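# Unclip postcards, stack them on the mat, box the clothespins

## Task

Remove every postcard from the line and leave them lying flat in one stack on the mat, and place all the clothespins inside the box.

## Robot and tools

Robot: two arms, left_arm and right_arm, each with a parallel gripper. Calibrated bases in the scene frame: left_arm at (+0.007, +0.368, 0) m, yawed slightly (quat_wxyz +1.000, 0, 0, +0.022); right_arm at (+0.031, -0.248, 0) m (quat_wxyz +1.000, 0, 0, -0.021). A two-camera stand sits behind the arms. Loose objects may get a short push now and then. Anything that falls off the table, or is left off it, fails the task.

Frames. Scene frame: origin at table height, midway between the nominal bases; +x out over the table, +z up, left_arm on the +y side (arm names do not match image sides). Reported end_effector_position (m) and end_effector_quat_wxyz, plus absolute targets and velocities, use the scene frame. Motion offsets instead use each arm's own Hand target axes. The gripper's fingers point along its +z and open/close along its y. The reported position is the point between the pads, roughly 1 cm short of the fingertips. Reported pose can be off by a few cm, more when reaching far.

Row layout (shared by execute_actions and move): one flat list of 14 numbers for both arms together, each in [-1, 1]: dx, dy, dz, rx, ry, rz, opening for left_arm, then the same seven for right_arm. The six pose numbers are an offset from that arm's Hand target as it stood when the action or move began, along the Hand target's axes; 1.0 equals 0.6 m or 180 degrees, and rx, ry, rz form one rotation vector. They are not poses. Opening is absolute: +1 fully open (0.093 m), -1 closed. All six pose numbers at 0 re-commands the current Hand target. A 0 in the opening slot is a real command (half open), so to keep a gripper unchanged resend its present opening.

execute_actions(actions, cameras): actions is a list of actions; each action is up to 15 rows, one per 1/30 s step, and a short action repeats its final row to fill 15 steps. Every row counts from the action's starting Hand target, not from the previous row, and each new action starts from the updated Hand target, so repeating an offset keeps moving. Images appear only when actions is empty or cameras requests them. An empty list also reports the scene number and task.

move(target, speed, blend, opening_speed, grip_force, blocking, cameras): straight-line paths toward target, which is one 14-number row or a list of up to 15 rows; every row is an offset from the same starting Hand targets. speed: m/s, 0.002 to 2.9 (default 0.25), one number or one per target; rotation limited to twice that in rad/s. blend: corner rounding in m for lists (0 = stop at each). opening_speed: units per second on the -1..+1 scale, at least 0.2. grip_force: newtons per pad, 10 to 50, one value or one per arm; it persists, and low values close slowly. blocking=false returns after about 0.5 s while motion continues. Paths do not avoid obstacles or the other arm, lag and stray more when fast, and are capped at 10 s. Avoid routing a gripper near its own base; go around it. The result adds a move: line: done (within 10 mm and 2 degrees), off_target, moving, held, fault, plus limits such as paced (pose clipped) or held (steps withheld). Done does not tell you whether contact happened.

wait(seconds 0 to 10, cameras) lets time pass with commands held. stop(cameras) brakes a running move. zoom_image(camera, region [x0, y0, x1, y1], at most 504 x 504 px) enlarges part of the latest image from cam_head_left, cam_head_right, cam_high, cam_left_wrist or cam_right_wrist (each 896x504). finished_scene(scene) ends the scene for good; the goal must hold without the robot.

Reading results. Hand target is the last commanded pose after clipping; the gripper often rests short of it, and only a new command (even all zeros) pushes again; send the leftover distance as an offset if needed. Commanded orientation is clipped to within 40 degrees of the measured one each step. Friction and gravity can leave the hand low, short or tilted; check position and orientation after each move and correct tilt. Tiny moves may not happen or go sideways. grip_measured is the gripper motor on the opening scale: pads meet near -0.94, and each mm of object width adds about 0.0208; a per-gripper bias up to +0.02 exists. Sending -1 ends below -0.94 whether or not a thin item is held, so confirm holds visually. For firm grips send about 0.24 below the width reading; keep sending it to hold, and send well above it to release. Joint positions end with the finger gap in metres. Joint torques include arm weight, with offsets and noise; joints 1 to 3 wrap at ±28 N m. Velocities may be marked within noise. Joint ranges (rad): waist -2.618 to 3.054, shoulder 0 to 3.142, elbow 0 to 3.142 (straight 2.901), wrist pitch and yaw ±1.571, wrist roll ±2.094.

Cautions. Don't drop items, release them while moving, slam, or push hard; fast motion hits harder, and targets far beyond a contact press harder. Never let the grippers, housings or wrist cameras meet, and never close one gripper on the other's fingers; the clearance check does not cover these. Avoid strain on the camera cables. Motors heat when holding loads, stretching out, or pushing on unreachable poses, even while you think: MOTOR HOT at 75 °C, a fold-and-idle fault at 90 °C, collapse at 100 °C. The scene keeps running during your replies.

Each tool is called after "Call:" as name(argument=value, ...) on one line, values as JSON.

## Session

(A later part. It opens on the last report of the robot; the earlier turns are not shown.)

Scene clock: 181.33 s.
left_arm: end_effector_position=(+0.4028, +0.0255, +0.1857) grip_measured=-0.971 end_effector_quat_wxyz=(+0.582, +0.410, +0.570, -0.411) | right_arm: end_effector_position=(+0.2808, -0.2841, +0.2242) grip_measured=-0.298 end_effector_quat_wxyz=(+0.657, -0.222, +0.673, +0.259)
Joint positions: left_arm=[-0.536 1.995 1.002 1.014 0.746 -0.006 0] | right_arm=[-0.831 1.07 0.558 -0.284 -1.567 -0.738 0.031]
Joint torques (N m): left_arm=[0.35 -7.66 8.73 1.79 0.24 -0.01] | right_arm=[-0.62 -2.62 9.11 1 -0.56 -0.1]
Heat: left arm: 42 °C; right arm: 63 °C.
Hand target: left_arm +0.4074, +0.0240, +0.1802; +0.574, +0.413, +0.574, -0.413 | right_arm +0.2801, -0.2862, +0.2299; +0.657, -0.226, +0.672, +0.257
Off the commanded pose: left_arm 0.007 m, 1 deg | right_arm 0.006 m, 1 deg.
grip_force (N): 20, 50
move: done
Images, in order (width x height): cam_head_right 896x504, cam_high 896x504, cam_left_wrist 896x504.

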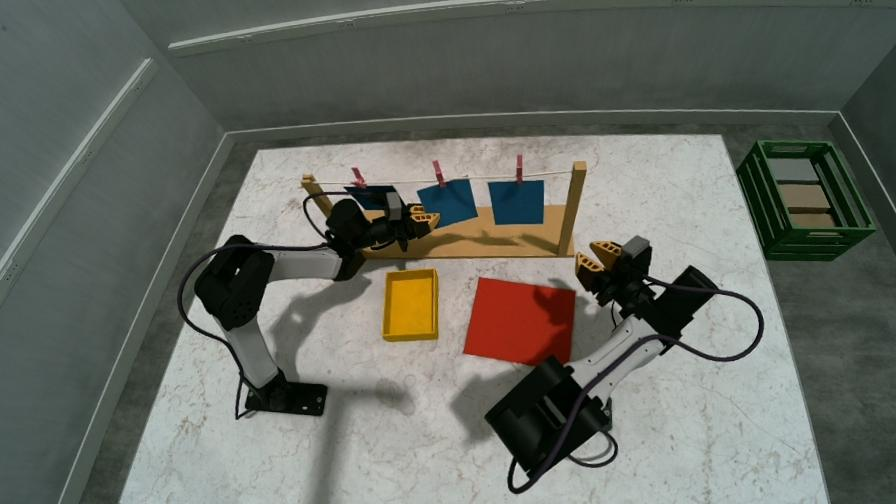

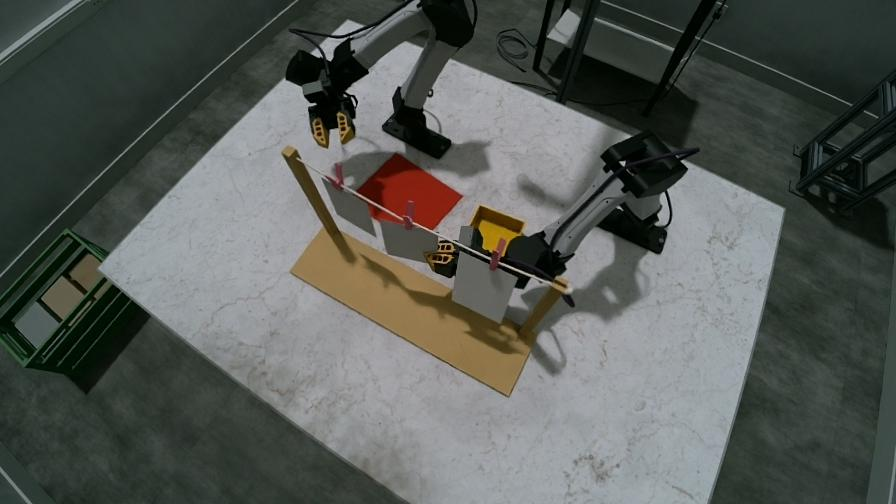

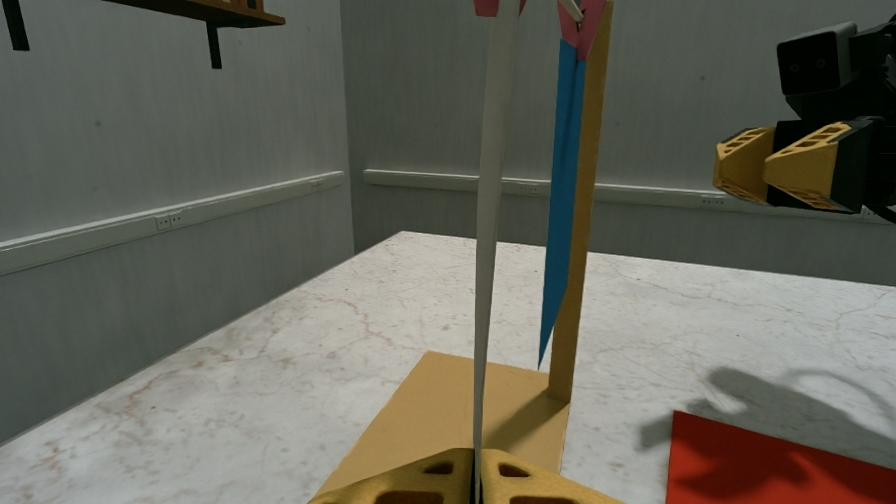

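Call:
move(target=[0,-0.0085,-0.0045,-0.045,0,0,-1,0,0,0,0,0,0,-0.3], speed=0.1, cameras=["cam_head_right","cam_high","cam_head_left"])

Call:
zoom_image(camera="cam_high", region=[380, 150, 600, 320])

Call:
zoom_image(camera="cam_head_right", region=[300, 140, 500, 270])

Call:
zoom_image(camera="cam_head_left", region=[320, 140, 520, 270])

Scene clock: 188.23 s.
left_arm: end_effector_position=(+0.4026, +0.0230, +0.1780) grip_measured=-0.971 end_effector_quat_wxyz=(+0.601, +0.376, +0.594, -0.380) | right_arm: end_effector_position=(+0.2808, -0.2841, +0.2242) grip_measured=-0.298 end_effector_quat_wxyz=(+0.657, -0.222, +0.673, +0.259)
Joint positions: left_arm=[-0.581 1.983 0.947 1.048 0.591 -0.006 0] | right_arm=[-0.831 1.07 0.558 -0.284 -1.567 -0.738 0.031]
Joint torques (N m): left_arm=[-0.49 -11.14 5.52 1.87 -0.22 0] | right_arm=[-0.62 -2.61 9.09 1 -0.55 -0.1]
Heat: left arm: 42 °C; right arm: 63 °C.
Hand target: left_arm +0.4018, +0.0250, +0.1804; +0.602, +0.371, +0.602, -0.371 | right_arm +0.2801, -0.2862, +0.2299; +0.657, -0.226, +0.672, +0.257
Off the commanded pose: left_arm 0.003 m, 1 deg | right_arm 0.006 m, 1 deg.
grip_force (N): 20, 50
move: done
Images, in order (width x height): cam_head_left 896x504, cam_head_right 896x504, cam_high 896x504.

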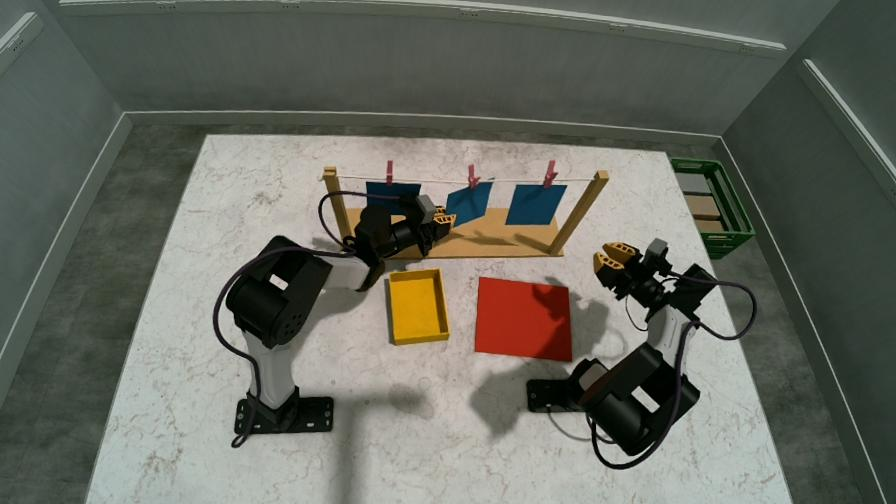

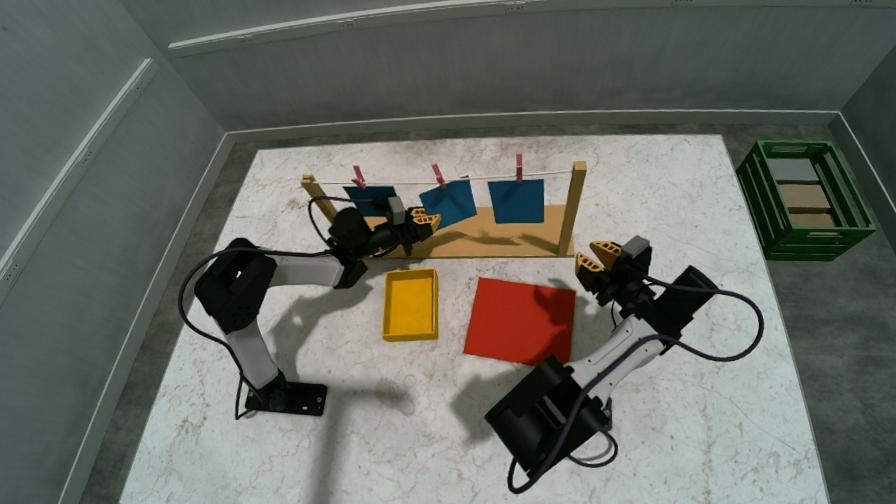

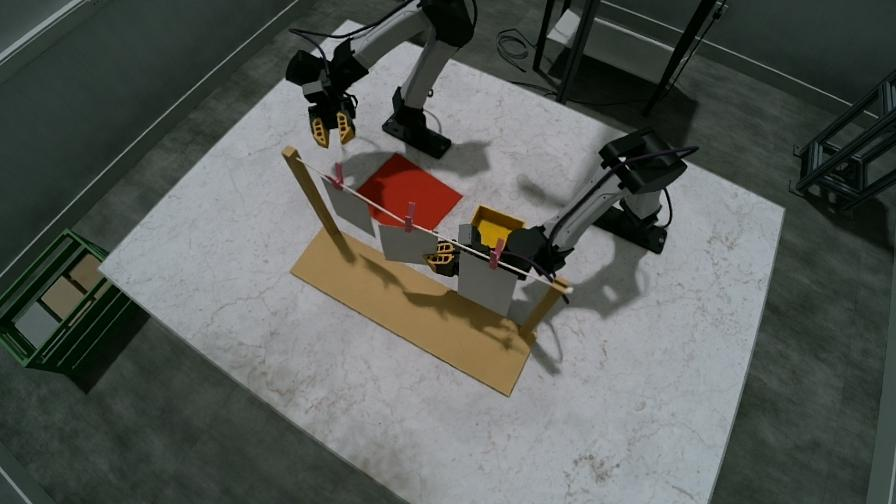

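Scaled by 2.291 from the camera's 896x504 image, which has a finer 1280x720 frame.

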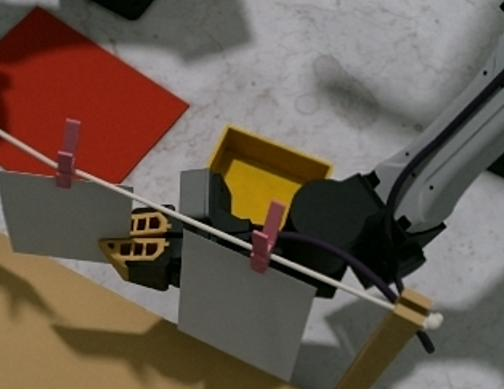

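Scaled by 2.520 from the camera's 896x504 image, which has a finer 1280x720 frame.

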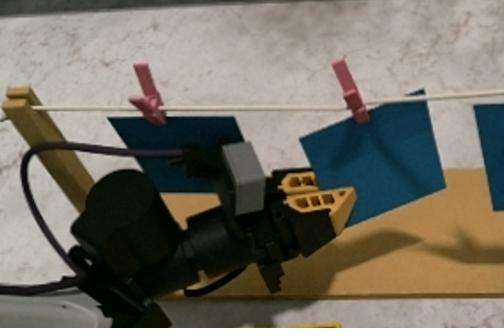

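Scaled by 2.520 from the camera's 896x504 image, which has a finer 1280x720 frame.

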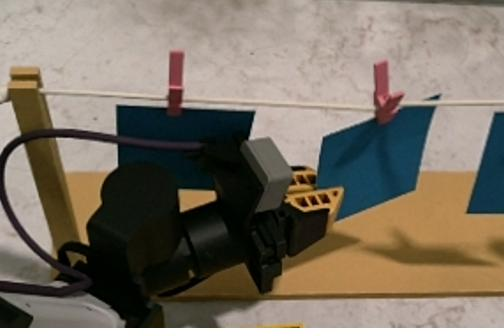

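Call:
move(target=[-0.012,0,0,0,0,0,-1,0,0,0,0,0,0,-0.3], speed=0.05, cameras=["cam_head_right","cam_left_wrist","cam_right_wrist"])

Call:
zoom_image(camera="cam_head_right", region=[300, 140, 500, 270])

Scene clock: 192.27 s.
left_arm: end_effector_position=(+0.4025, +0.0237, +0.1815) grip_measured=-0.971 end_effector_quat_wxyz=(+0.601, +0.375, +0.595, -0.379) | right_arm: end_effector_position=(+0.2808, -0.2841, +0.2242) grip_measured=-0.298 end_effector_quat_wxyz=(+0.657, -0.222, +0.673, +0.259)
Joint positions: left_arm=[-0.581 1.97 0.947 1.034 0.587 -0.006 0] | right_arm=[-0.831 1.07 0.558 -0.284 -1.567 -0.738 0.031]
Joint torques (N m): left_arm=[-0.46 -11.71 6.27 1.74 -0.16 -0.01] | right_arm=[-0.62 -2.59 9.13 0.99 -0.55 -0.1]
Heat: left arm: 42 °C; right arm: 63 °C.
Hand target: left_arm +0.4018, +0.0251, +0.1877; +0.602, +0.371, +0.602, -0.371 | right_arm +0.2801, -0.2862, +0.2299; +0.657, -0.226, +0.672, +0.257
Off the commanded pose: left_arm 0.006 m, 1 deg | right_arm 0.006 m, 1 deg.
grip_force (N): 20, 50
move: done
Images, in order (width x height): cam_head_right 896x504, cam_left_wrist 896x504, cam_right_wrist 896x504.

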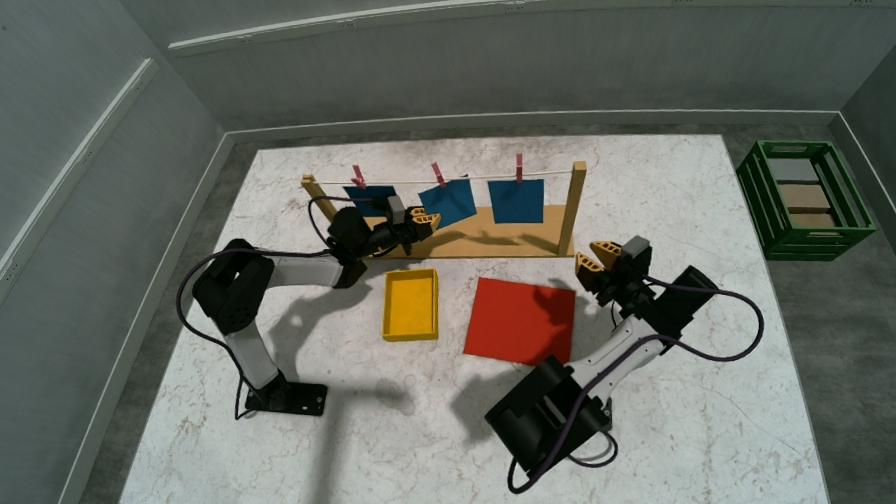

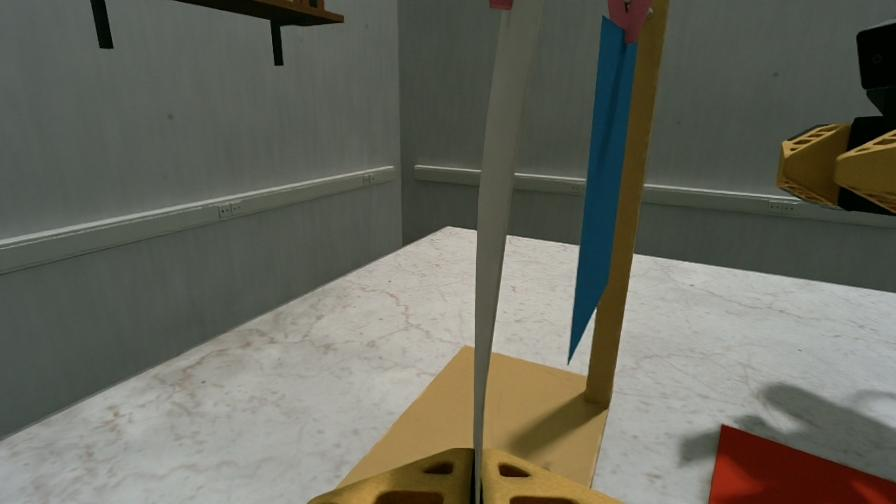

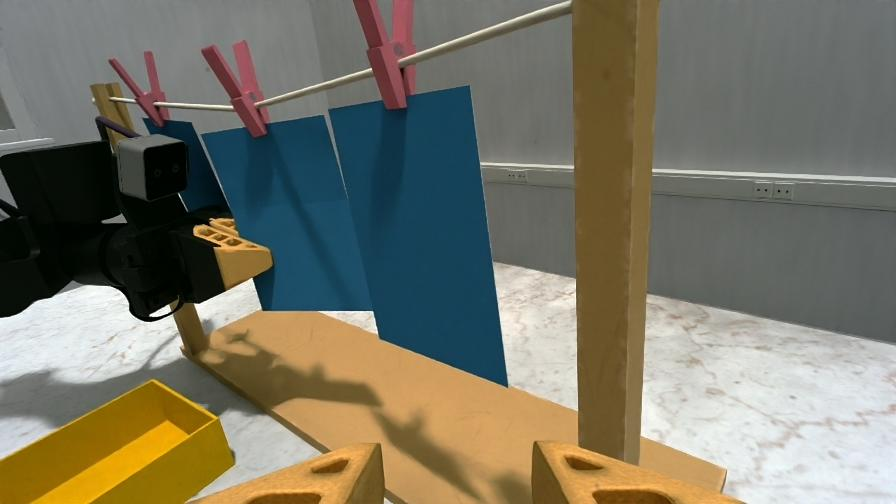

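Scaled by 2.520 from the camera's 896x504 image, which has a finer 1280x720 frame.

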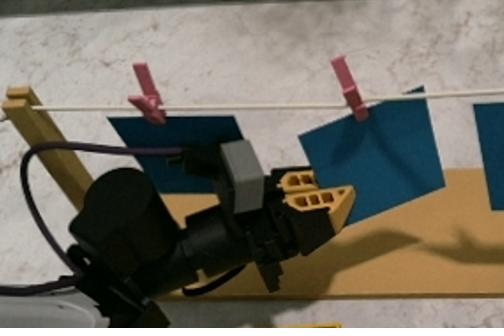

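Call:
execute_actions(actions=[], cameras=["cam_head_left","cam_right_wrist","cam_high"])

Scene clock: 204.87 s.
left_arm: end_effector_position=(+0.4025, +0.0237, +0.1815) grip_measured=-0.971 end_effector_quat_wxyz=(+0.601, +0.375, +0.595, -0.379) | right_arm: end_effector_position=(+0.2808, -0.2841, +0.2242) grip_measured=-0.298 end_effector_quat_wxyz=(+0.657, -0.222, +0.673, +0.259)
Joint positions: left_arm=[-0.581 1.97 0.947 1.034 0.587 -0.006 0] | right_arm=[-0.831 1.07 0.558 -0.284 -1.567 -0.738 0.031]
Joint velocities: within noise
Joint torques (N m): left_arm=[-0.49 -11.7 6.3 1.75 -0.15 -0.01] | right_arm=[-0.61 -2.63 9.07 0.99 -0.55 -0.1]
Heat: left arm: 46 °C; right arm: 63 °C.
Hand target: left_arm +0.4018, +0.0251, +0.1877; +0.602, +0.371, +0.602, -0.371 | right_arm +0.2801, -0.2862, +0.2299; +0.657, -0.226, +0.672, +0.257
Tool commands: left_gripper/opening=-1.0 right_gripper/opening=-0.3
Off the commanded pose: left_arm 0.006 m, 1 deg | right_arm 0.006 m, 1 deg.
grip_force (N): 20, 50
Images, in order (width x height): cam_head_left 896x504, cam_high 896x504, cam_right_wrist 896x504.

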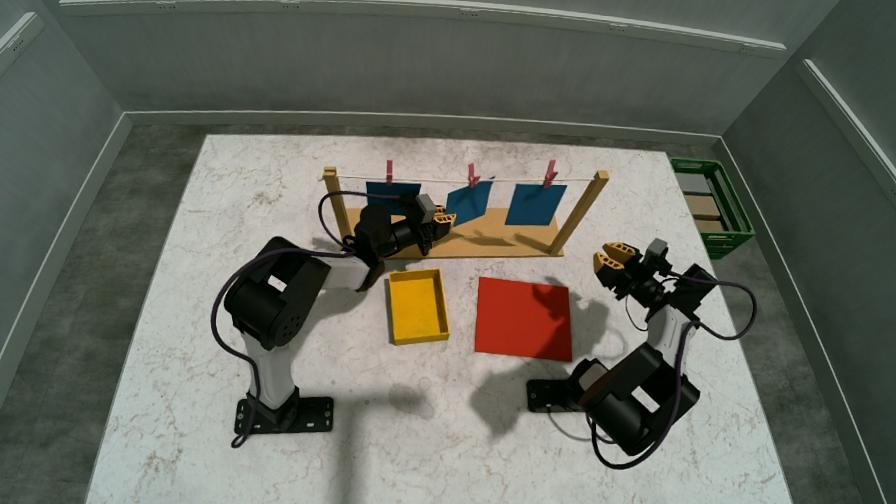

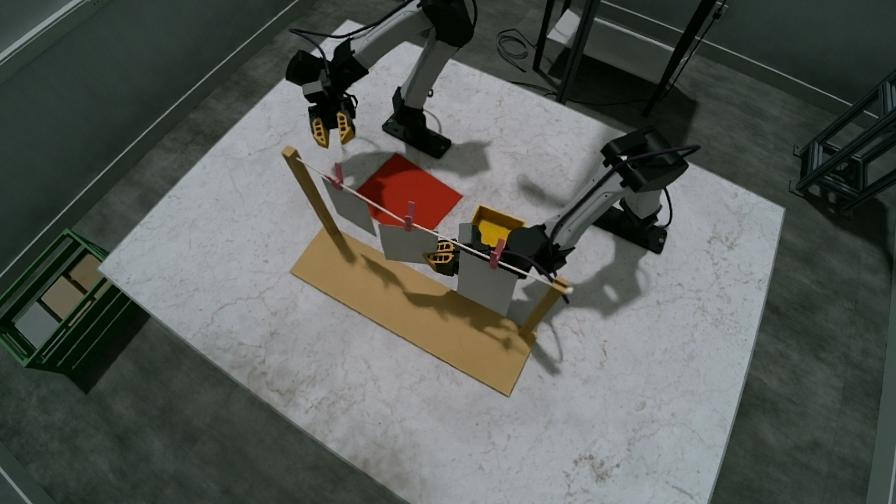

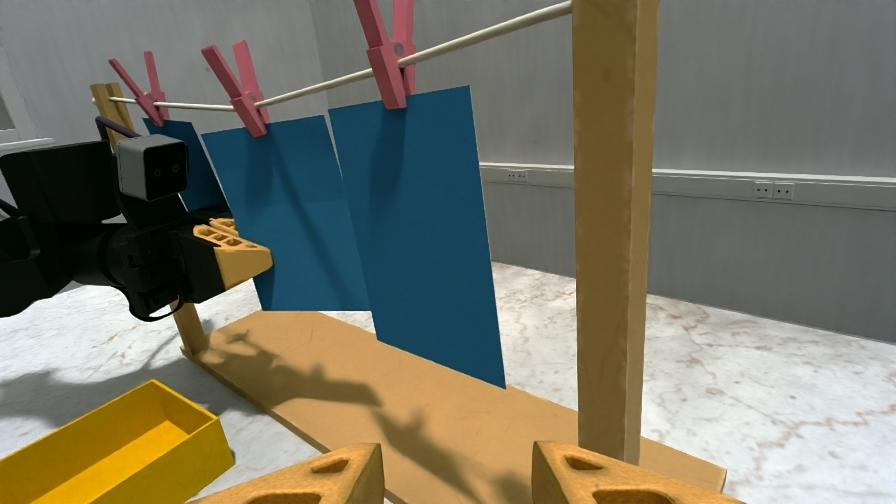

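Call:
move(target=[[0,0,0,0,0,0,-1,-0.283,0.03,0.068,-0.12,0.11,-0.08,0],[0,0,0,0,0,0,-1,-0.267,0.2015,0.3975,-0.24,0.2216,-0.164,0]], blend=[0.03,0], speed=0.18, cameras=["cam_head_left","cam_right_wrist","cam_high"])

Scene clock: 224.87 s.
left_arm: end_effector_position=(+0.4025, +0.0237, +0.1815) grip_measured=-0.971 end_effector_quat_wxyz=(+0.601, +0.375, +0.595, -0.379) | right_arm: end_effector_position=(+0.3889, -0.0466, +0.3969) grip_measured=-0.002 end_effector_quat_wxyz=(-0.416, +0.629, -0.627, -0.198)
Joint positions: left_arm=[-0.581 1.97 0.947 1.034 0.587 -0.006 0] | right_arm=[0.267 1.927 2.552 -1.547 -0.762 -1.082 0.045]
Joint torques (N m): left_arm=[-0.5 -11.7 6.26 1.75 -0.14 -0.01] | right_arm=[0.23 -6.5 7.66 1.15 -0.34 -0.07]
Heat: left arm: 54 °C; right arm: 63 °C.
Hand target: left_arm +0.4018, +0.0251, +0.1877; +0.602, +0.371, +0.602, -0.371 | right_arm +0.3910, -0.0460, +0.3948; -0.313, +0.672, -0.634, -0.221
Off the commanded pose: left_arm 0.006 m, 1 deg | right_arm 0.003 m, 13 deg.
joint sent to its limit (right arm) — joint 4 (wrist pitch), lower limit. The joint targets are off in orientation, not in position.
grip_force (N): 20, 50
move: off_target (right_arm)
Images, in order (width x height): cam_head_left 896x504, cam_high 896x504, cam_right_wrist 896x504.

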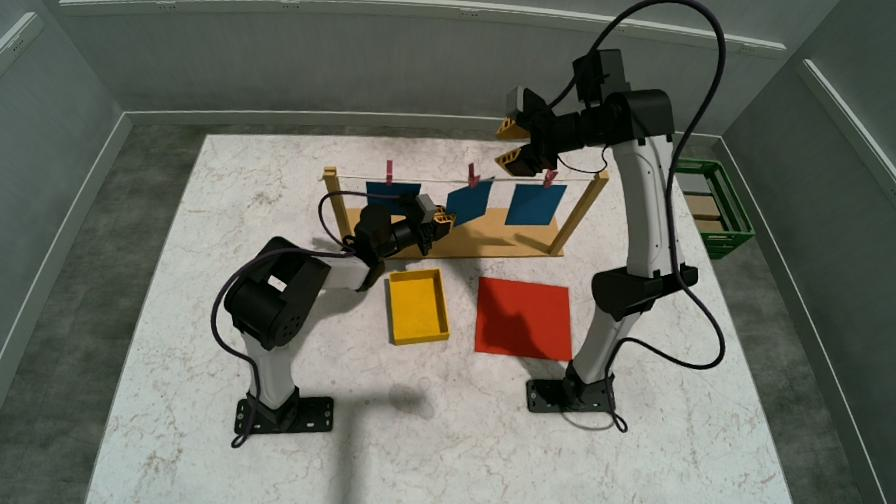

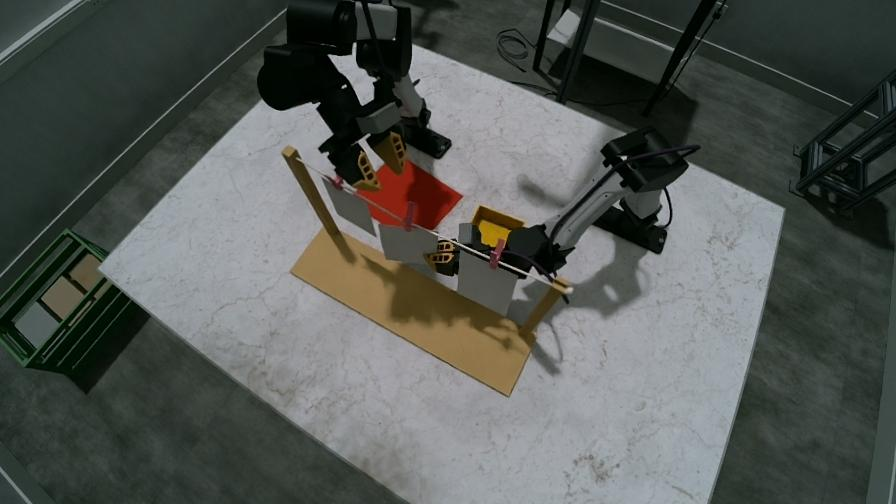

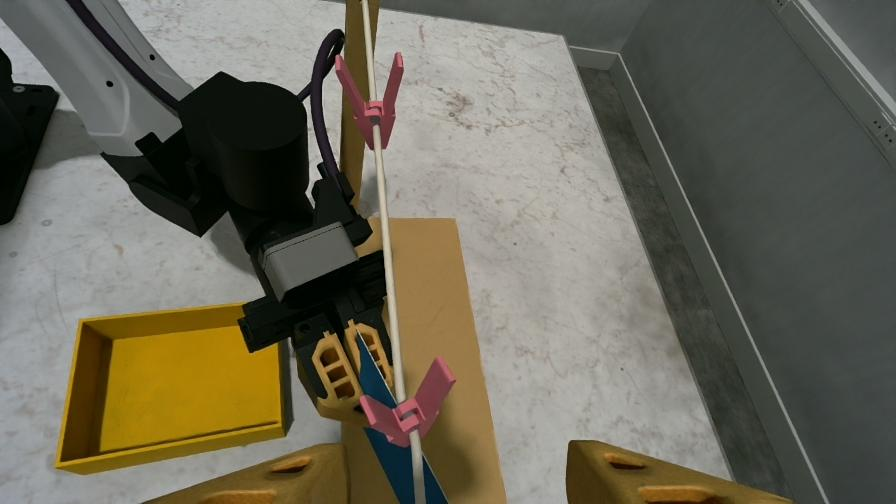

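Call:
move(target=[0,0,0,0,0,0,-1,0.054,-0.023,0.036,-0.0751,-0.0359,-0.0666,0], speed=0.08, cameras=["cam_head_left","cam_right_wrist","cam_high"])

Scene clock: 258.37 s.
left_arm: end_effector_position=(+0.4025, +0.0237, +0.1815) grip_measured=-0.971 end_effector_quat_wxyz=(+0.601, +0.375, +0.595, -0.379) | right_arm: end_effector_position=(+0.4061, -0.0527, +0.3682) grip_measured=-0.002 end_effector_quat_wxyz=(-0.435, +0.686, -0.538, -0.226)
Joint positions: left_arm=[-0.581 1.97 0.947 1.034 0.587 -0.006 0] | right_arm=[0.195 1.99 2.467 -1.548 -0.937 -1.402 0.045]
Joint torques (N m): left_arm=[-0.53 -11.73 6.28 1.75 -0.15 -0.01] | right_arm=[-0.55 -7.08 5.3 0.88 -0.62 -0.29]
Heat: left arm: 60 °C; right arm: 60 °C.
Hand target: left_arm +0.4018, +0.0251, +0.1877; +0.602, +0.371, +0.602, -0.371 | right_arm +0.4101, -0.0540, +0.3588; -0.288, +0.753, -0.512, -0.297
Off the commanded pose: left_arm 0.006 m, 1 deg | right_arm 0.010 m, 21 deg.
joint sent to its limit (right arm) — joint 4 (wrist pitch), lower limit. The joint targets are off in orientation, not in position.
grip_force (N): 20, 50
move: off_target (right_arm)
Images, in order (width x height): cam_head_left 896x504, cam_high 896x504, cam_right_wrist 896x504.

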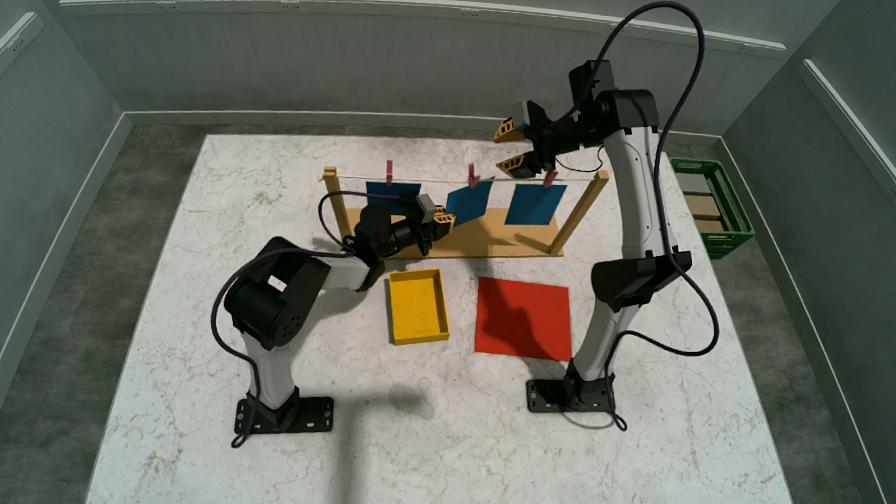

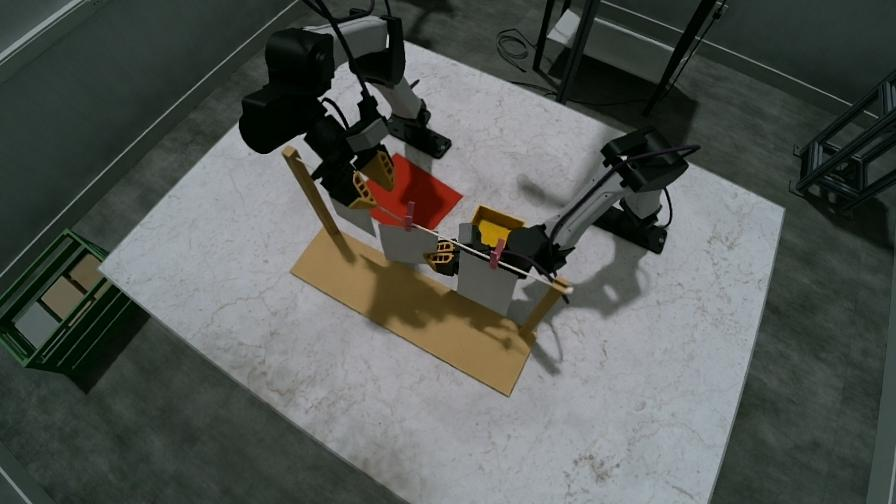

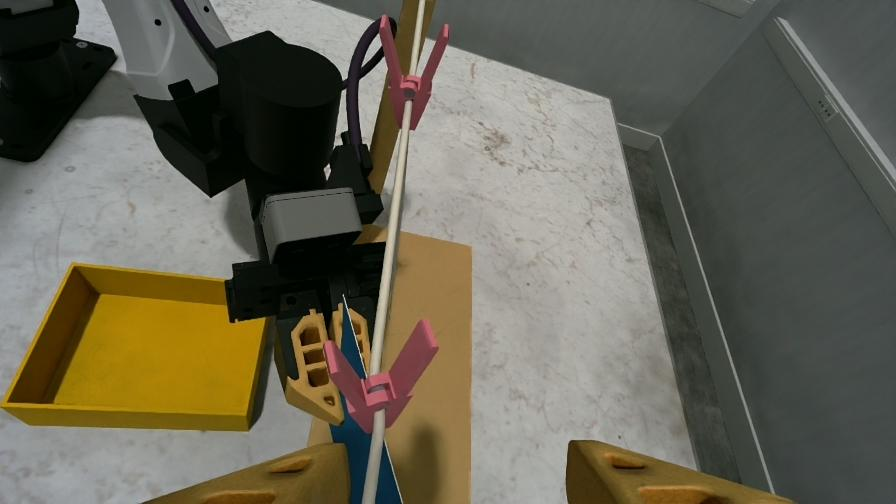

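Call:
move(target=[0,0,0,0,0,0,-1,0.003,0.002,0.057,0,0,0,0], speed=0.05, cameras=["cam_right_wrist","cam_high"])

Scene clock: 269.90 s.
left_arm: end_effector_position=(+0.4025, +0.0237, +0.1815) grip_measured=-0.971 end_effector_quat_wxyz=(+0.601, +0.375, +0.595, -0.379) | right_arm: end_effector_position=(+0.4023, -0.0331, +0.3472) grip_measured=-0.002 end_effector_quat_wxyz=(-0.407, +0.700, -0.533, -0.245)
Joint positions: left_arm=[-0.581 1.97 0.947 1.034 0.587 -0.006 0] | right_arm=[0.249 2.014 2.433 -1.549 -0.919 -1.413 0.045]
Joint torques (N m): left_arm=[-0.47 -11.7 6.26 1.74 -0.15 -0.02] | right_arm=[0.66 -7.38 5.35 0.8 -0.46 -0.28]
Heat: left arm: 61 °C; right arm: 58 °C.
Hand target: left_arm +0.4018, +0.0251, +0.1877; +0.602, +0.371, +0.602, -0.371 | right_arm +0.4042, -0.0302, +0.3350; -0.288, +0.753, -0.511, -0.297
Off the commanded pose: left_arm 0.006 m, 1 deg | right_arm 0.013 m, 16 deg.
joint sent to its limit (right arm) — joint 4 (wrist pitch), lower limit. The joint targets are off in orientation, not in position.
grip_force (N): 20, 50
move: off_target (right_arm)
Images, in order (width x height): cam_high 896x504, cam_right_wrist 896x504.

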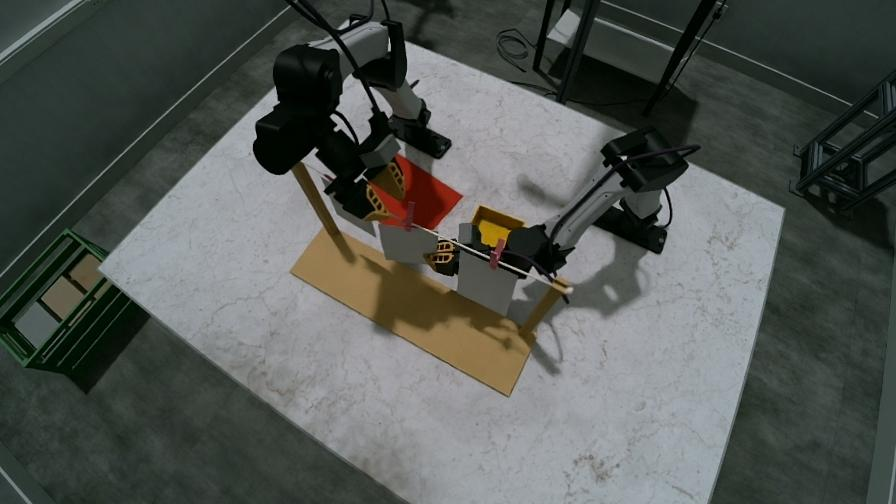

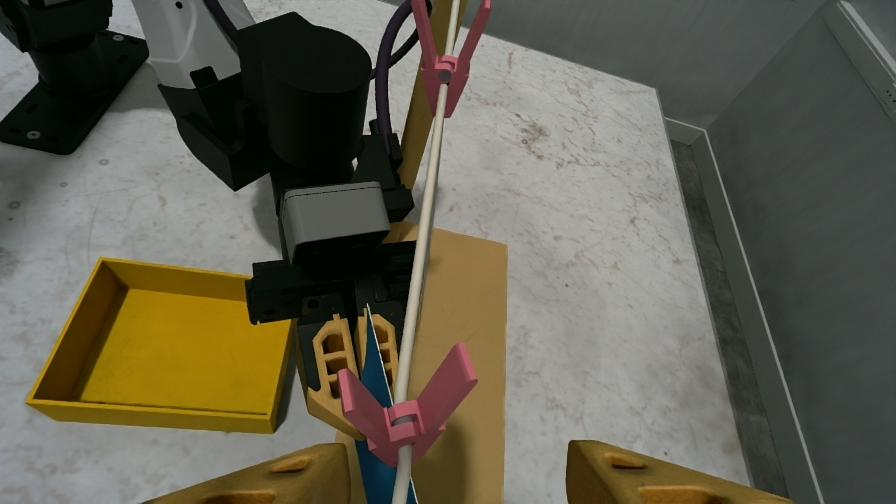

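Call:
move(target=[0,0,0,0,0,0,-1,0.007,0.0077,0.074,0,0,0,0.2], speed=0.04, opening_speed=0.4, cameras=["cam_right_wrist","cam_high"])

Scene clock: 278.90 s.
left_arm: end_effector_position=(+0.4025, +0.0237, +0.1815) grip_measured=-0.971 end_effector_quat_wxyz=(+0.601, +0.375, +0.595, -0.379) | right_arm: end_effector_position=(+0.3932, -0.0041, +0.3148) grip_measured=+0.198 end_effector_quat_wxyz=(-0.361, +0.725, -0.524, -0.265)
Joint positions: left_arm=[-0.581 1.97 0.947 1.034 0.587 -0.006 0] | right_arm=[0.333 2.051 2.387 -1.549 -0.877 -1.43 0.055]
Joint torques (N m): left_arm=[-0.51 -11.7 6.27 1.75 -0.15 -0.02] | right_arm=[0.58 -7.77 5.63 0.69 -0.47 -0.29]
Heat: left arm: 62 °C; right arm: 57 °C.
Hand target: left_arm +0.4018, +0.0251, +0.1877; +0.602, +0.371, +0.602, -0.371 | right_arm +0.3942, -0.0013, +0.3021; -0.288, +0.753, -0.511, -0.297
Off the commanded pose: left_arm 0.006 m, 1 deg | right_arm 0.013 m, 10 deg.
joint sent to its limit (right arm) — joint 4 (wrist pitch), lower limit. The joint targets are off in orientation, not in position.
grip_force (N): 20, 50
move: off_target (right_arm)
Images, in order (width x height): cam_high 896x504, cam_right_wrist 896x504.

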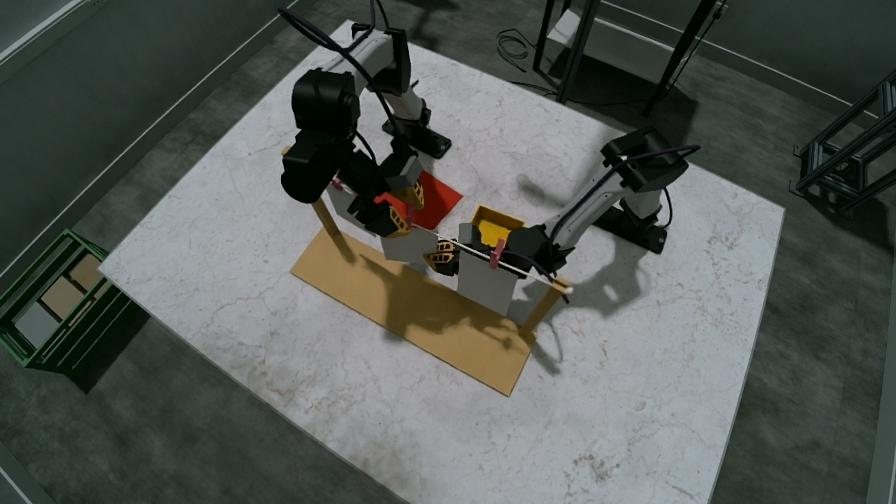

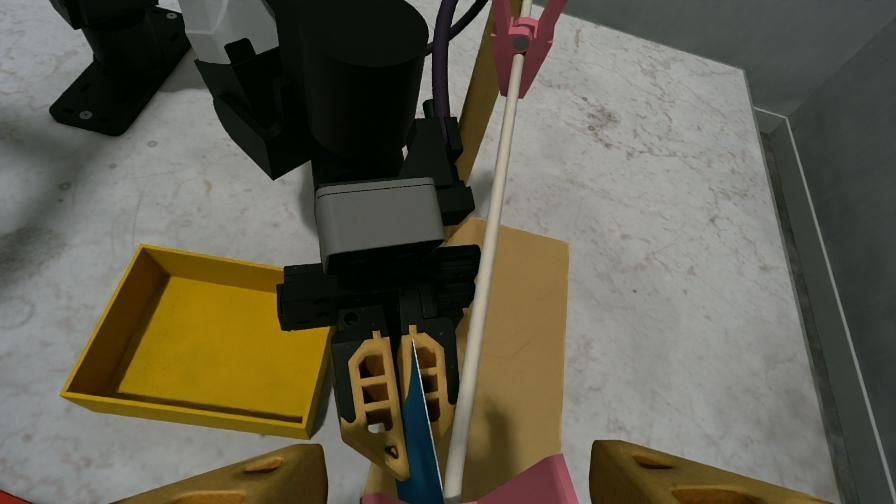

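Call:
zoom_image(camera="cam_right_wrist", region=[300, 380, 640, 504])

Call:
zoom_image(camera="cam_high", region=[340, 150, 520, 290])

Scaled by 1.482 from the camera's 896x504 image, which has a finer 1280x720 frame.

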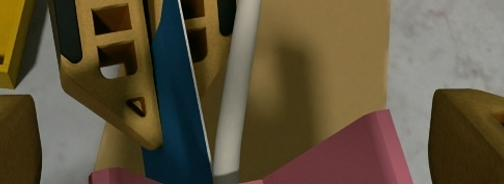

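Scaled by 2.800 from the camera's 896x504 image, which has a finer 1280x720 frame.

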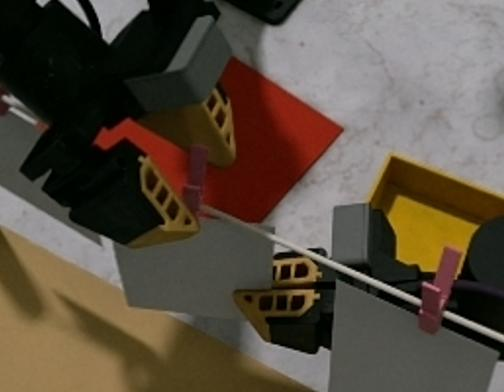

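Call:
move(target=[0,0,0,0,0,0,-1,0,0,0,0,0,0,-0.4], opening_speed=0.4, cameras=["cam_right_wrist","cam_high"])

Scene clock: 284.80 s.
left_arm: end_effector_position=(+0.4029, +0.0239, +0.1772) grip_measured=-0.971 end_effector_quat_wxyz=(+0.595, +0.374, +0.603, -0.378) | right_arm: end_effector_position=(+0.3932, -0.0041, +0.3148) grip_measured=-0.395 end_effector_quat_wxyz=(-0.361, +0.725, -0.524, -0.265)
Joint positions: left_arm=[-0.581 1.97 0.947 1.014 0.584 -0.006 0] | right_arm=[0.333 2.051 2.387 -1.549 -0.877 -1.431 0.026]
Joint torques (N m): left_arm=[-0.51 -11.73 6.32 1.92 -0.09 -0.01] | right_arm=[0.61 -7.82 5.65 0.7 -0.47 -0.28]
Heat: left arm: 63 °C; right arm: 57 °C.
Hand target: left_arm +0.4018, +0.0250, +0.1876; +0.602, +0.371, +0.602, -0.371 | right_arm +0.3942, -0.0013, +0.3021; -0.288, +0.753, -0.511, -0.297
Off the commanded pose: left_arm 0.011 m, 1 deg | right_arm 0.013 m, 10 deg.
joint sent to its limit (right arm) — joint 4 (wrist pitch), lower limit. The joint targets are off in orientation, not in position.
grip_force (N): 20, 50
move: off_target (left_arm, right_arm)
Images, in order (width x height): cam_high 896x504, cam_right_wrist 896x504.

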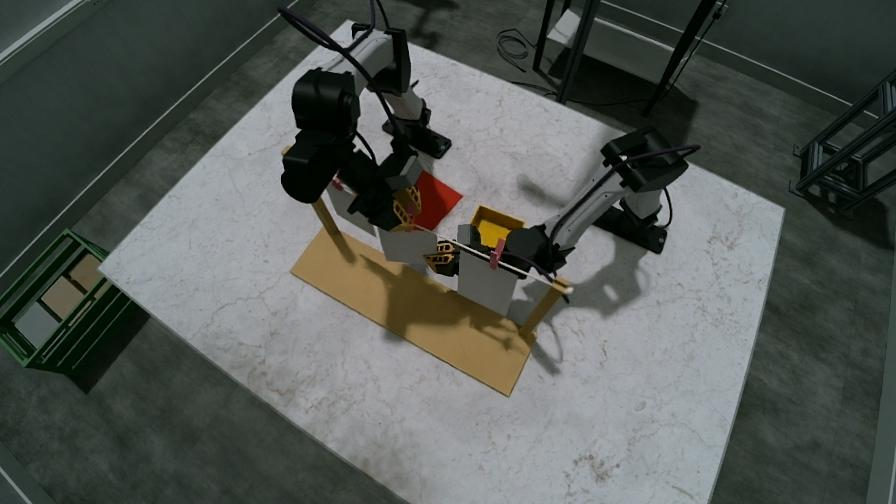

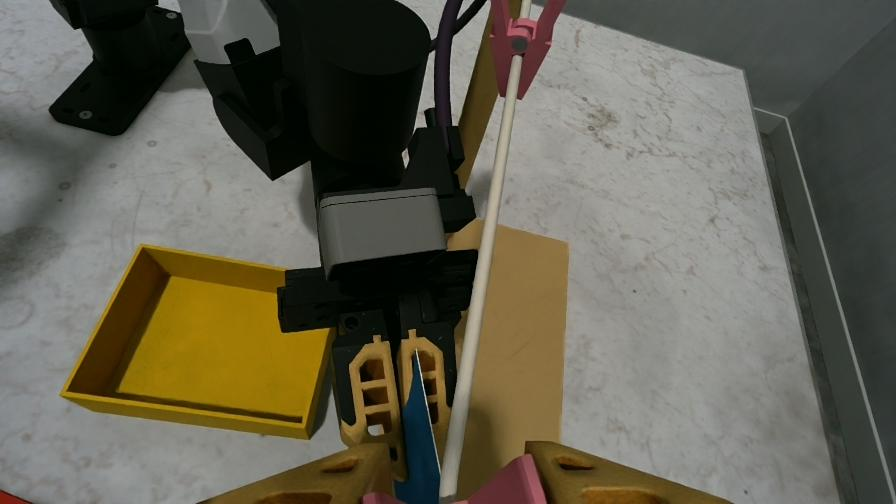

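Call:
move(target=[0,0,0,0,0,0,-1,0,0,0,0,0,0,-0.6], opening_speed=0.3, cameras=["cam_right_wrist"])

Call:
move(target=[0,0,0,0,0,0,-1,0,0,0,0,0,0,-0.85], opening_speed=0.3, cameras=["cam_right_wrist","cam_high","cam_head_left"])

Scene clock: 290.47 s.
left_arm: end_effector_position=(+0.4030, +0.0240, +0.1768) grip_measured=-0.971 end_effector_quat_wxyz=(+0.594, +0.374, +0.604, -0.378) | right_arm: end_effector_position=(+0.3930, -0.0042, +0.3147) grip_measured=-0.592 end_effector_quat_wxyz=(-0.361, +0.725, -0.524, -0.265)
Joint positions: left_arm=[-0.581 1.97 0.947 1.013 0.583 -0.006 0] | right_arm=[0.333 2.051 2.387 -1.55 -0.877 -1.431 0.017]
Joint torques (N m): left_arm=[-0.51 -11.7 6.35 1.94 -0.11 -0.01] | right_arm=[0.61 -7.76 5.68 0.71 -0.45 -0.28]
Heat: left arm: 63 °C; right arm: 57 °C.
Hand target: left_arm +0.4018, +0.0251, +0.1876; +0.602, +0.371, +0.602, -0.371 | right_arm +0.3942, -0.0013, +0.3021; -0.288, +0.753, -0.511, -0.297
Off the commanded pose: left_arm 0.011 m, 1 deg | right_arm 0.013 m, 10 deg.
joint sent to its limit (right arm) — joint 4 (wrist pitch), lower limit. The joint targets are off in orientation, not in position.
grip_force (N): 20, 50
move: off_target (left_arm, right_arm)
Images, in order (width x height): cam_right_wrist 896x504.

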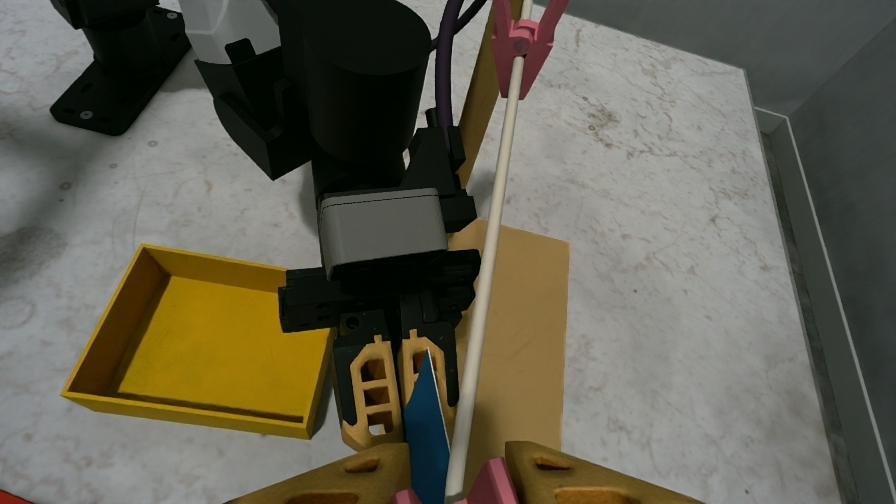

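Scene clock: 291.50 s.
left_arm: end_effector_position=(+0.4031, +0.0240, +0.1768) grip_measured=-0.971 end_effector_quat_wxyz=(+0.594, +0.374, +0.604, -0.377) | right_arm: end_effector_position=(+0.3929, -0.0042, +0.3146) grip_measured=-0.722 end_effector_quat_wxyz=(-0.360, +0.725, -0.524, -0.265)
Joint positions: left_arm=[-0.581 1.97 0.947 1.013 0.583 -0.006 0] | right_arm=[0.333 2.051 2.387 -1.551 -0.877 -1.431 0.011]
Joint torques (N m): left_arm=[-0.5 -11.7 6.35 1.95 -0.11 -0.01] | right_arm=[0.62 -7.79 5.65 0.7 -0.46 -0.28]
Heat: left arm: 63 °C; right arm: 57 °C.
Hand target: left_arm +0.4018, +0.0250, +0.1876; +0.602, +0.371, +0.602, -0.371 | right_arm +0.3942, -0.0013, +0.3021; -0.288, +0.753, -0.511, -0.297
Off the commanded pose: left_arm 0.011 m, 1 deg | right_arm 0.013 m, 10 deg.
joint sent to its limit (right arm) — joint 4 (wrist pitch), lower limit. The joint targets are off in orientation, not in position.
grip_force (N): 20, 50
move: off_target (left_arm, right_arm)
Images, in order (width x height): cam_head_left 896x504, cam_high 896x504, cam_right_wrist 896x504.

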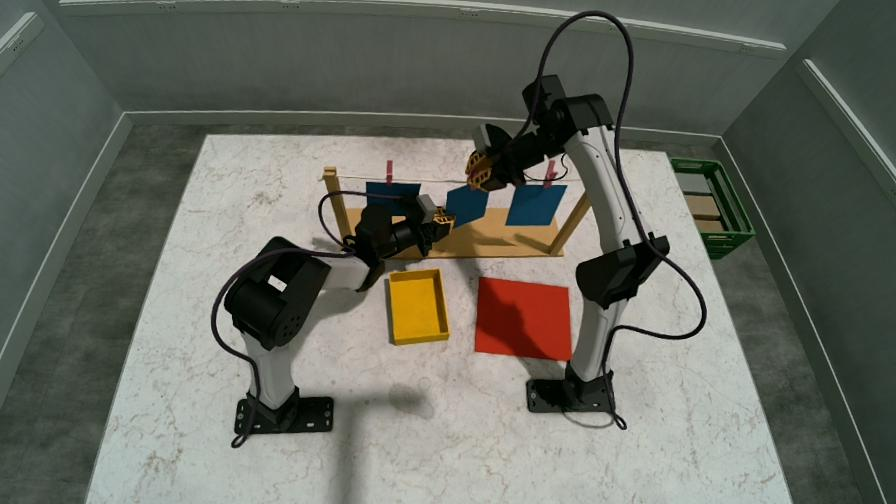

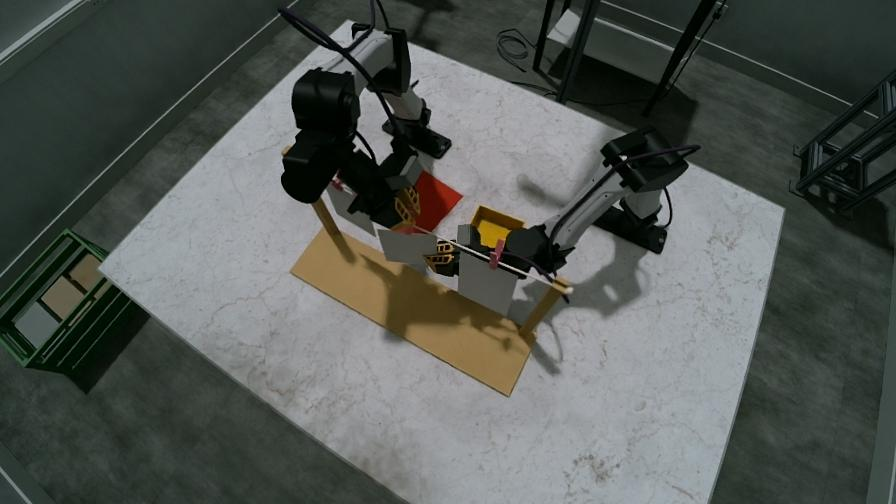

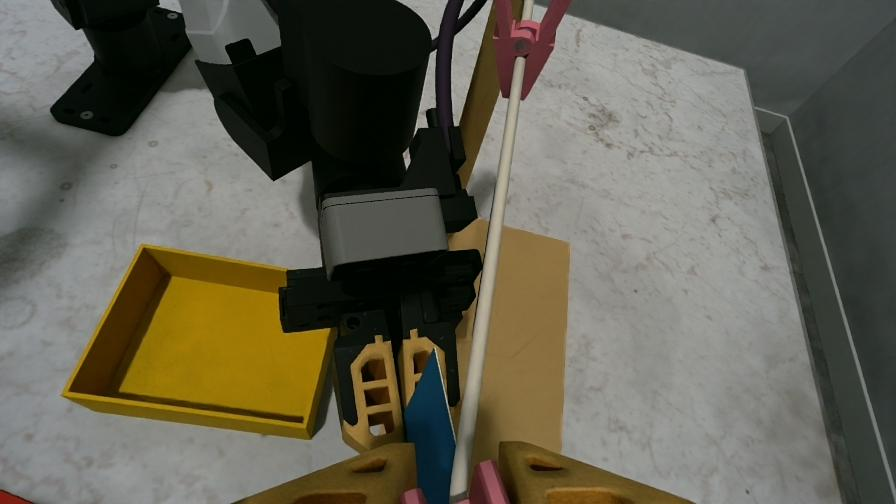

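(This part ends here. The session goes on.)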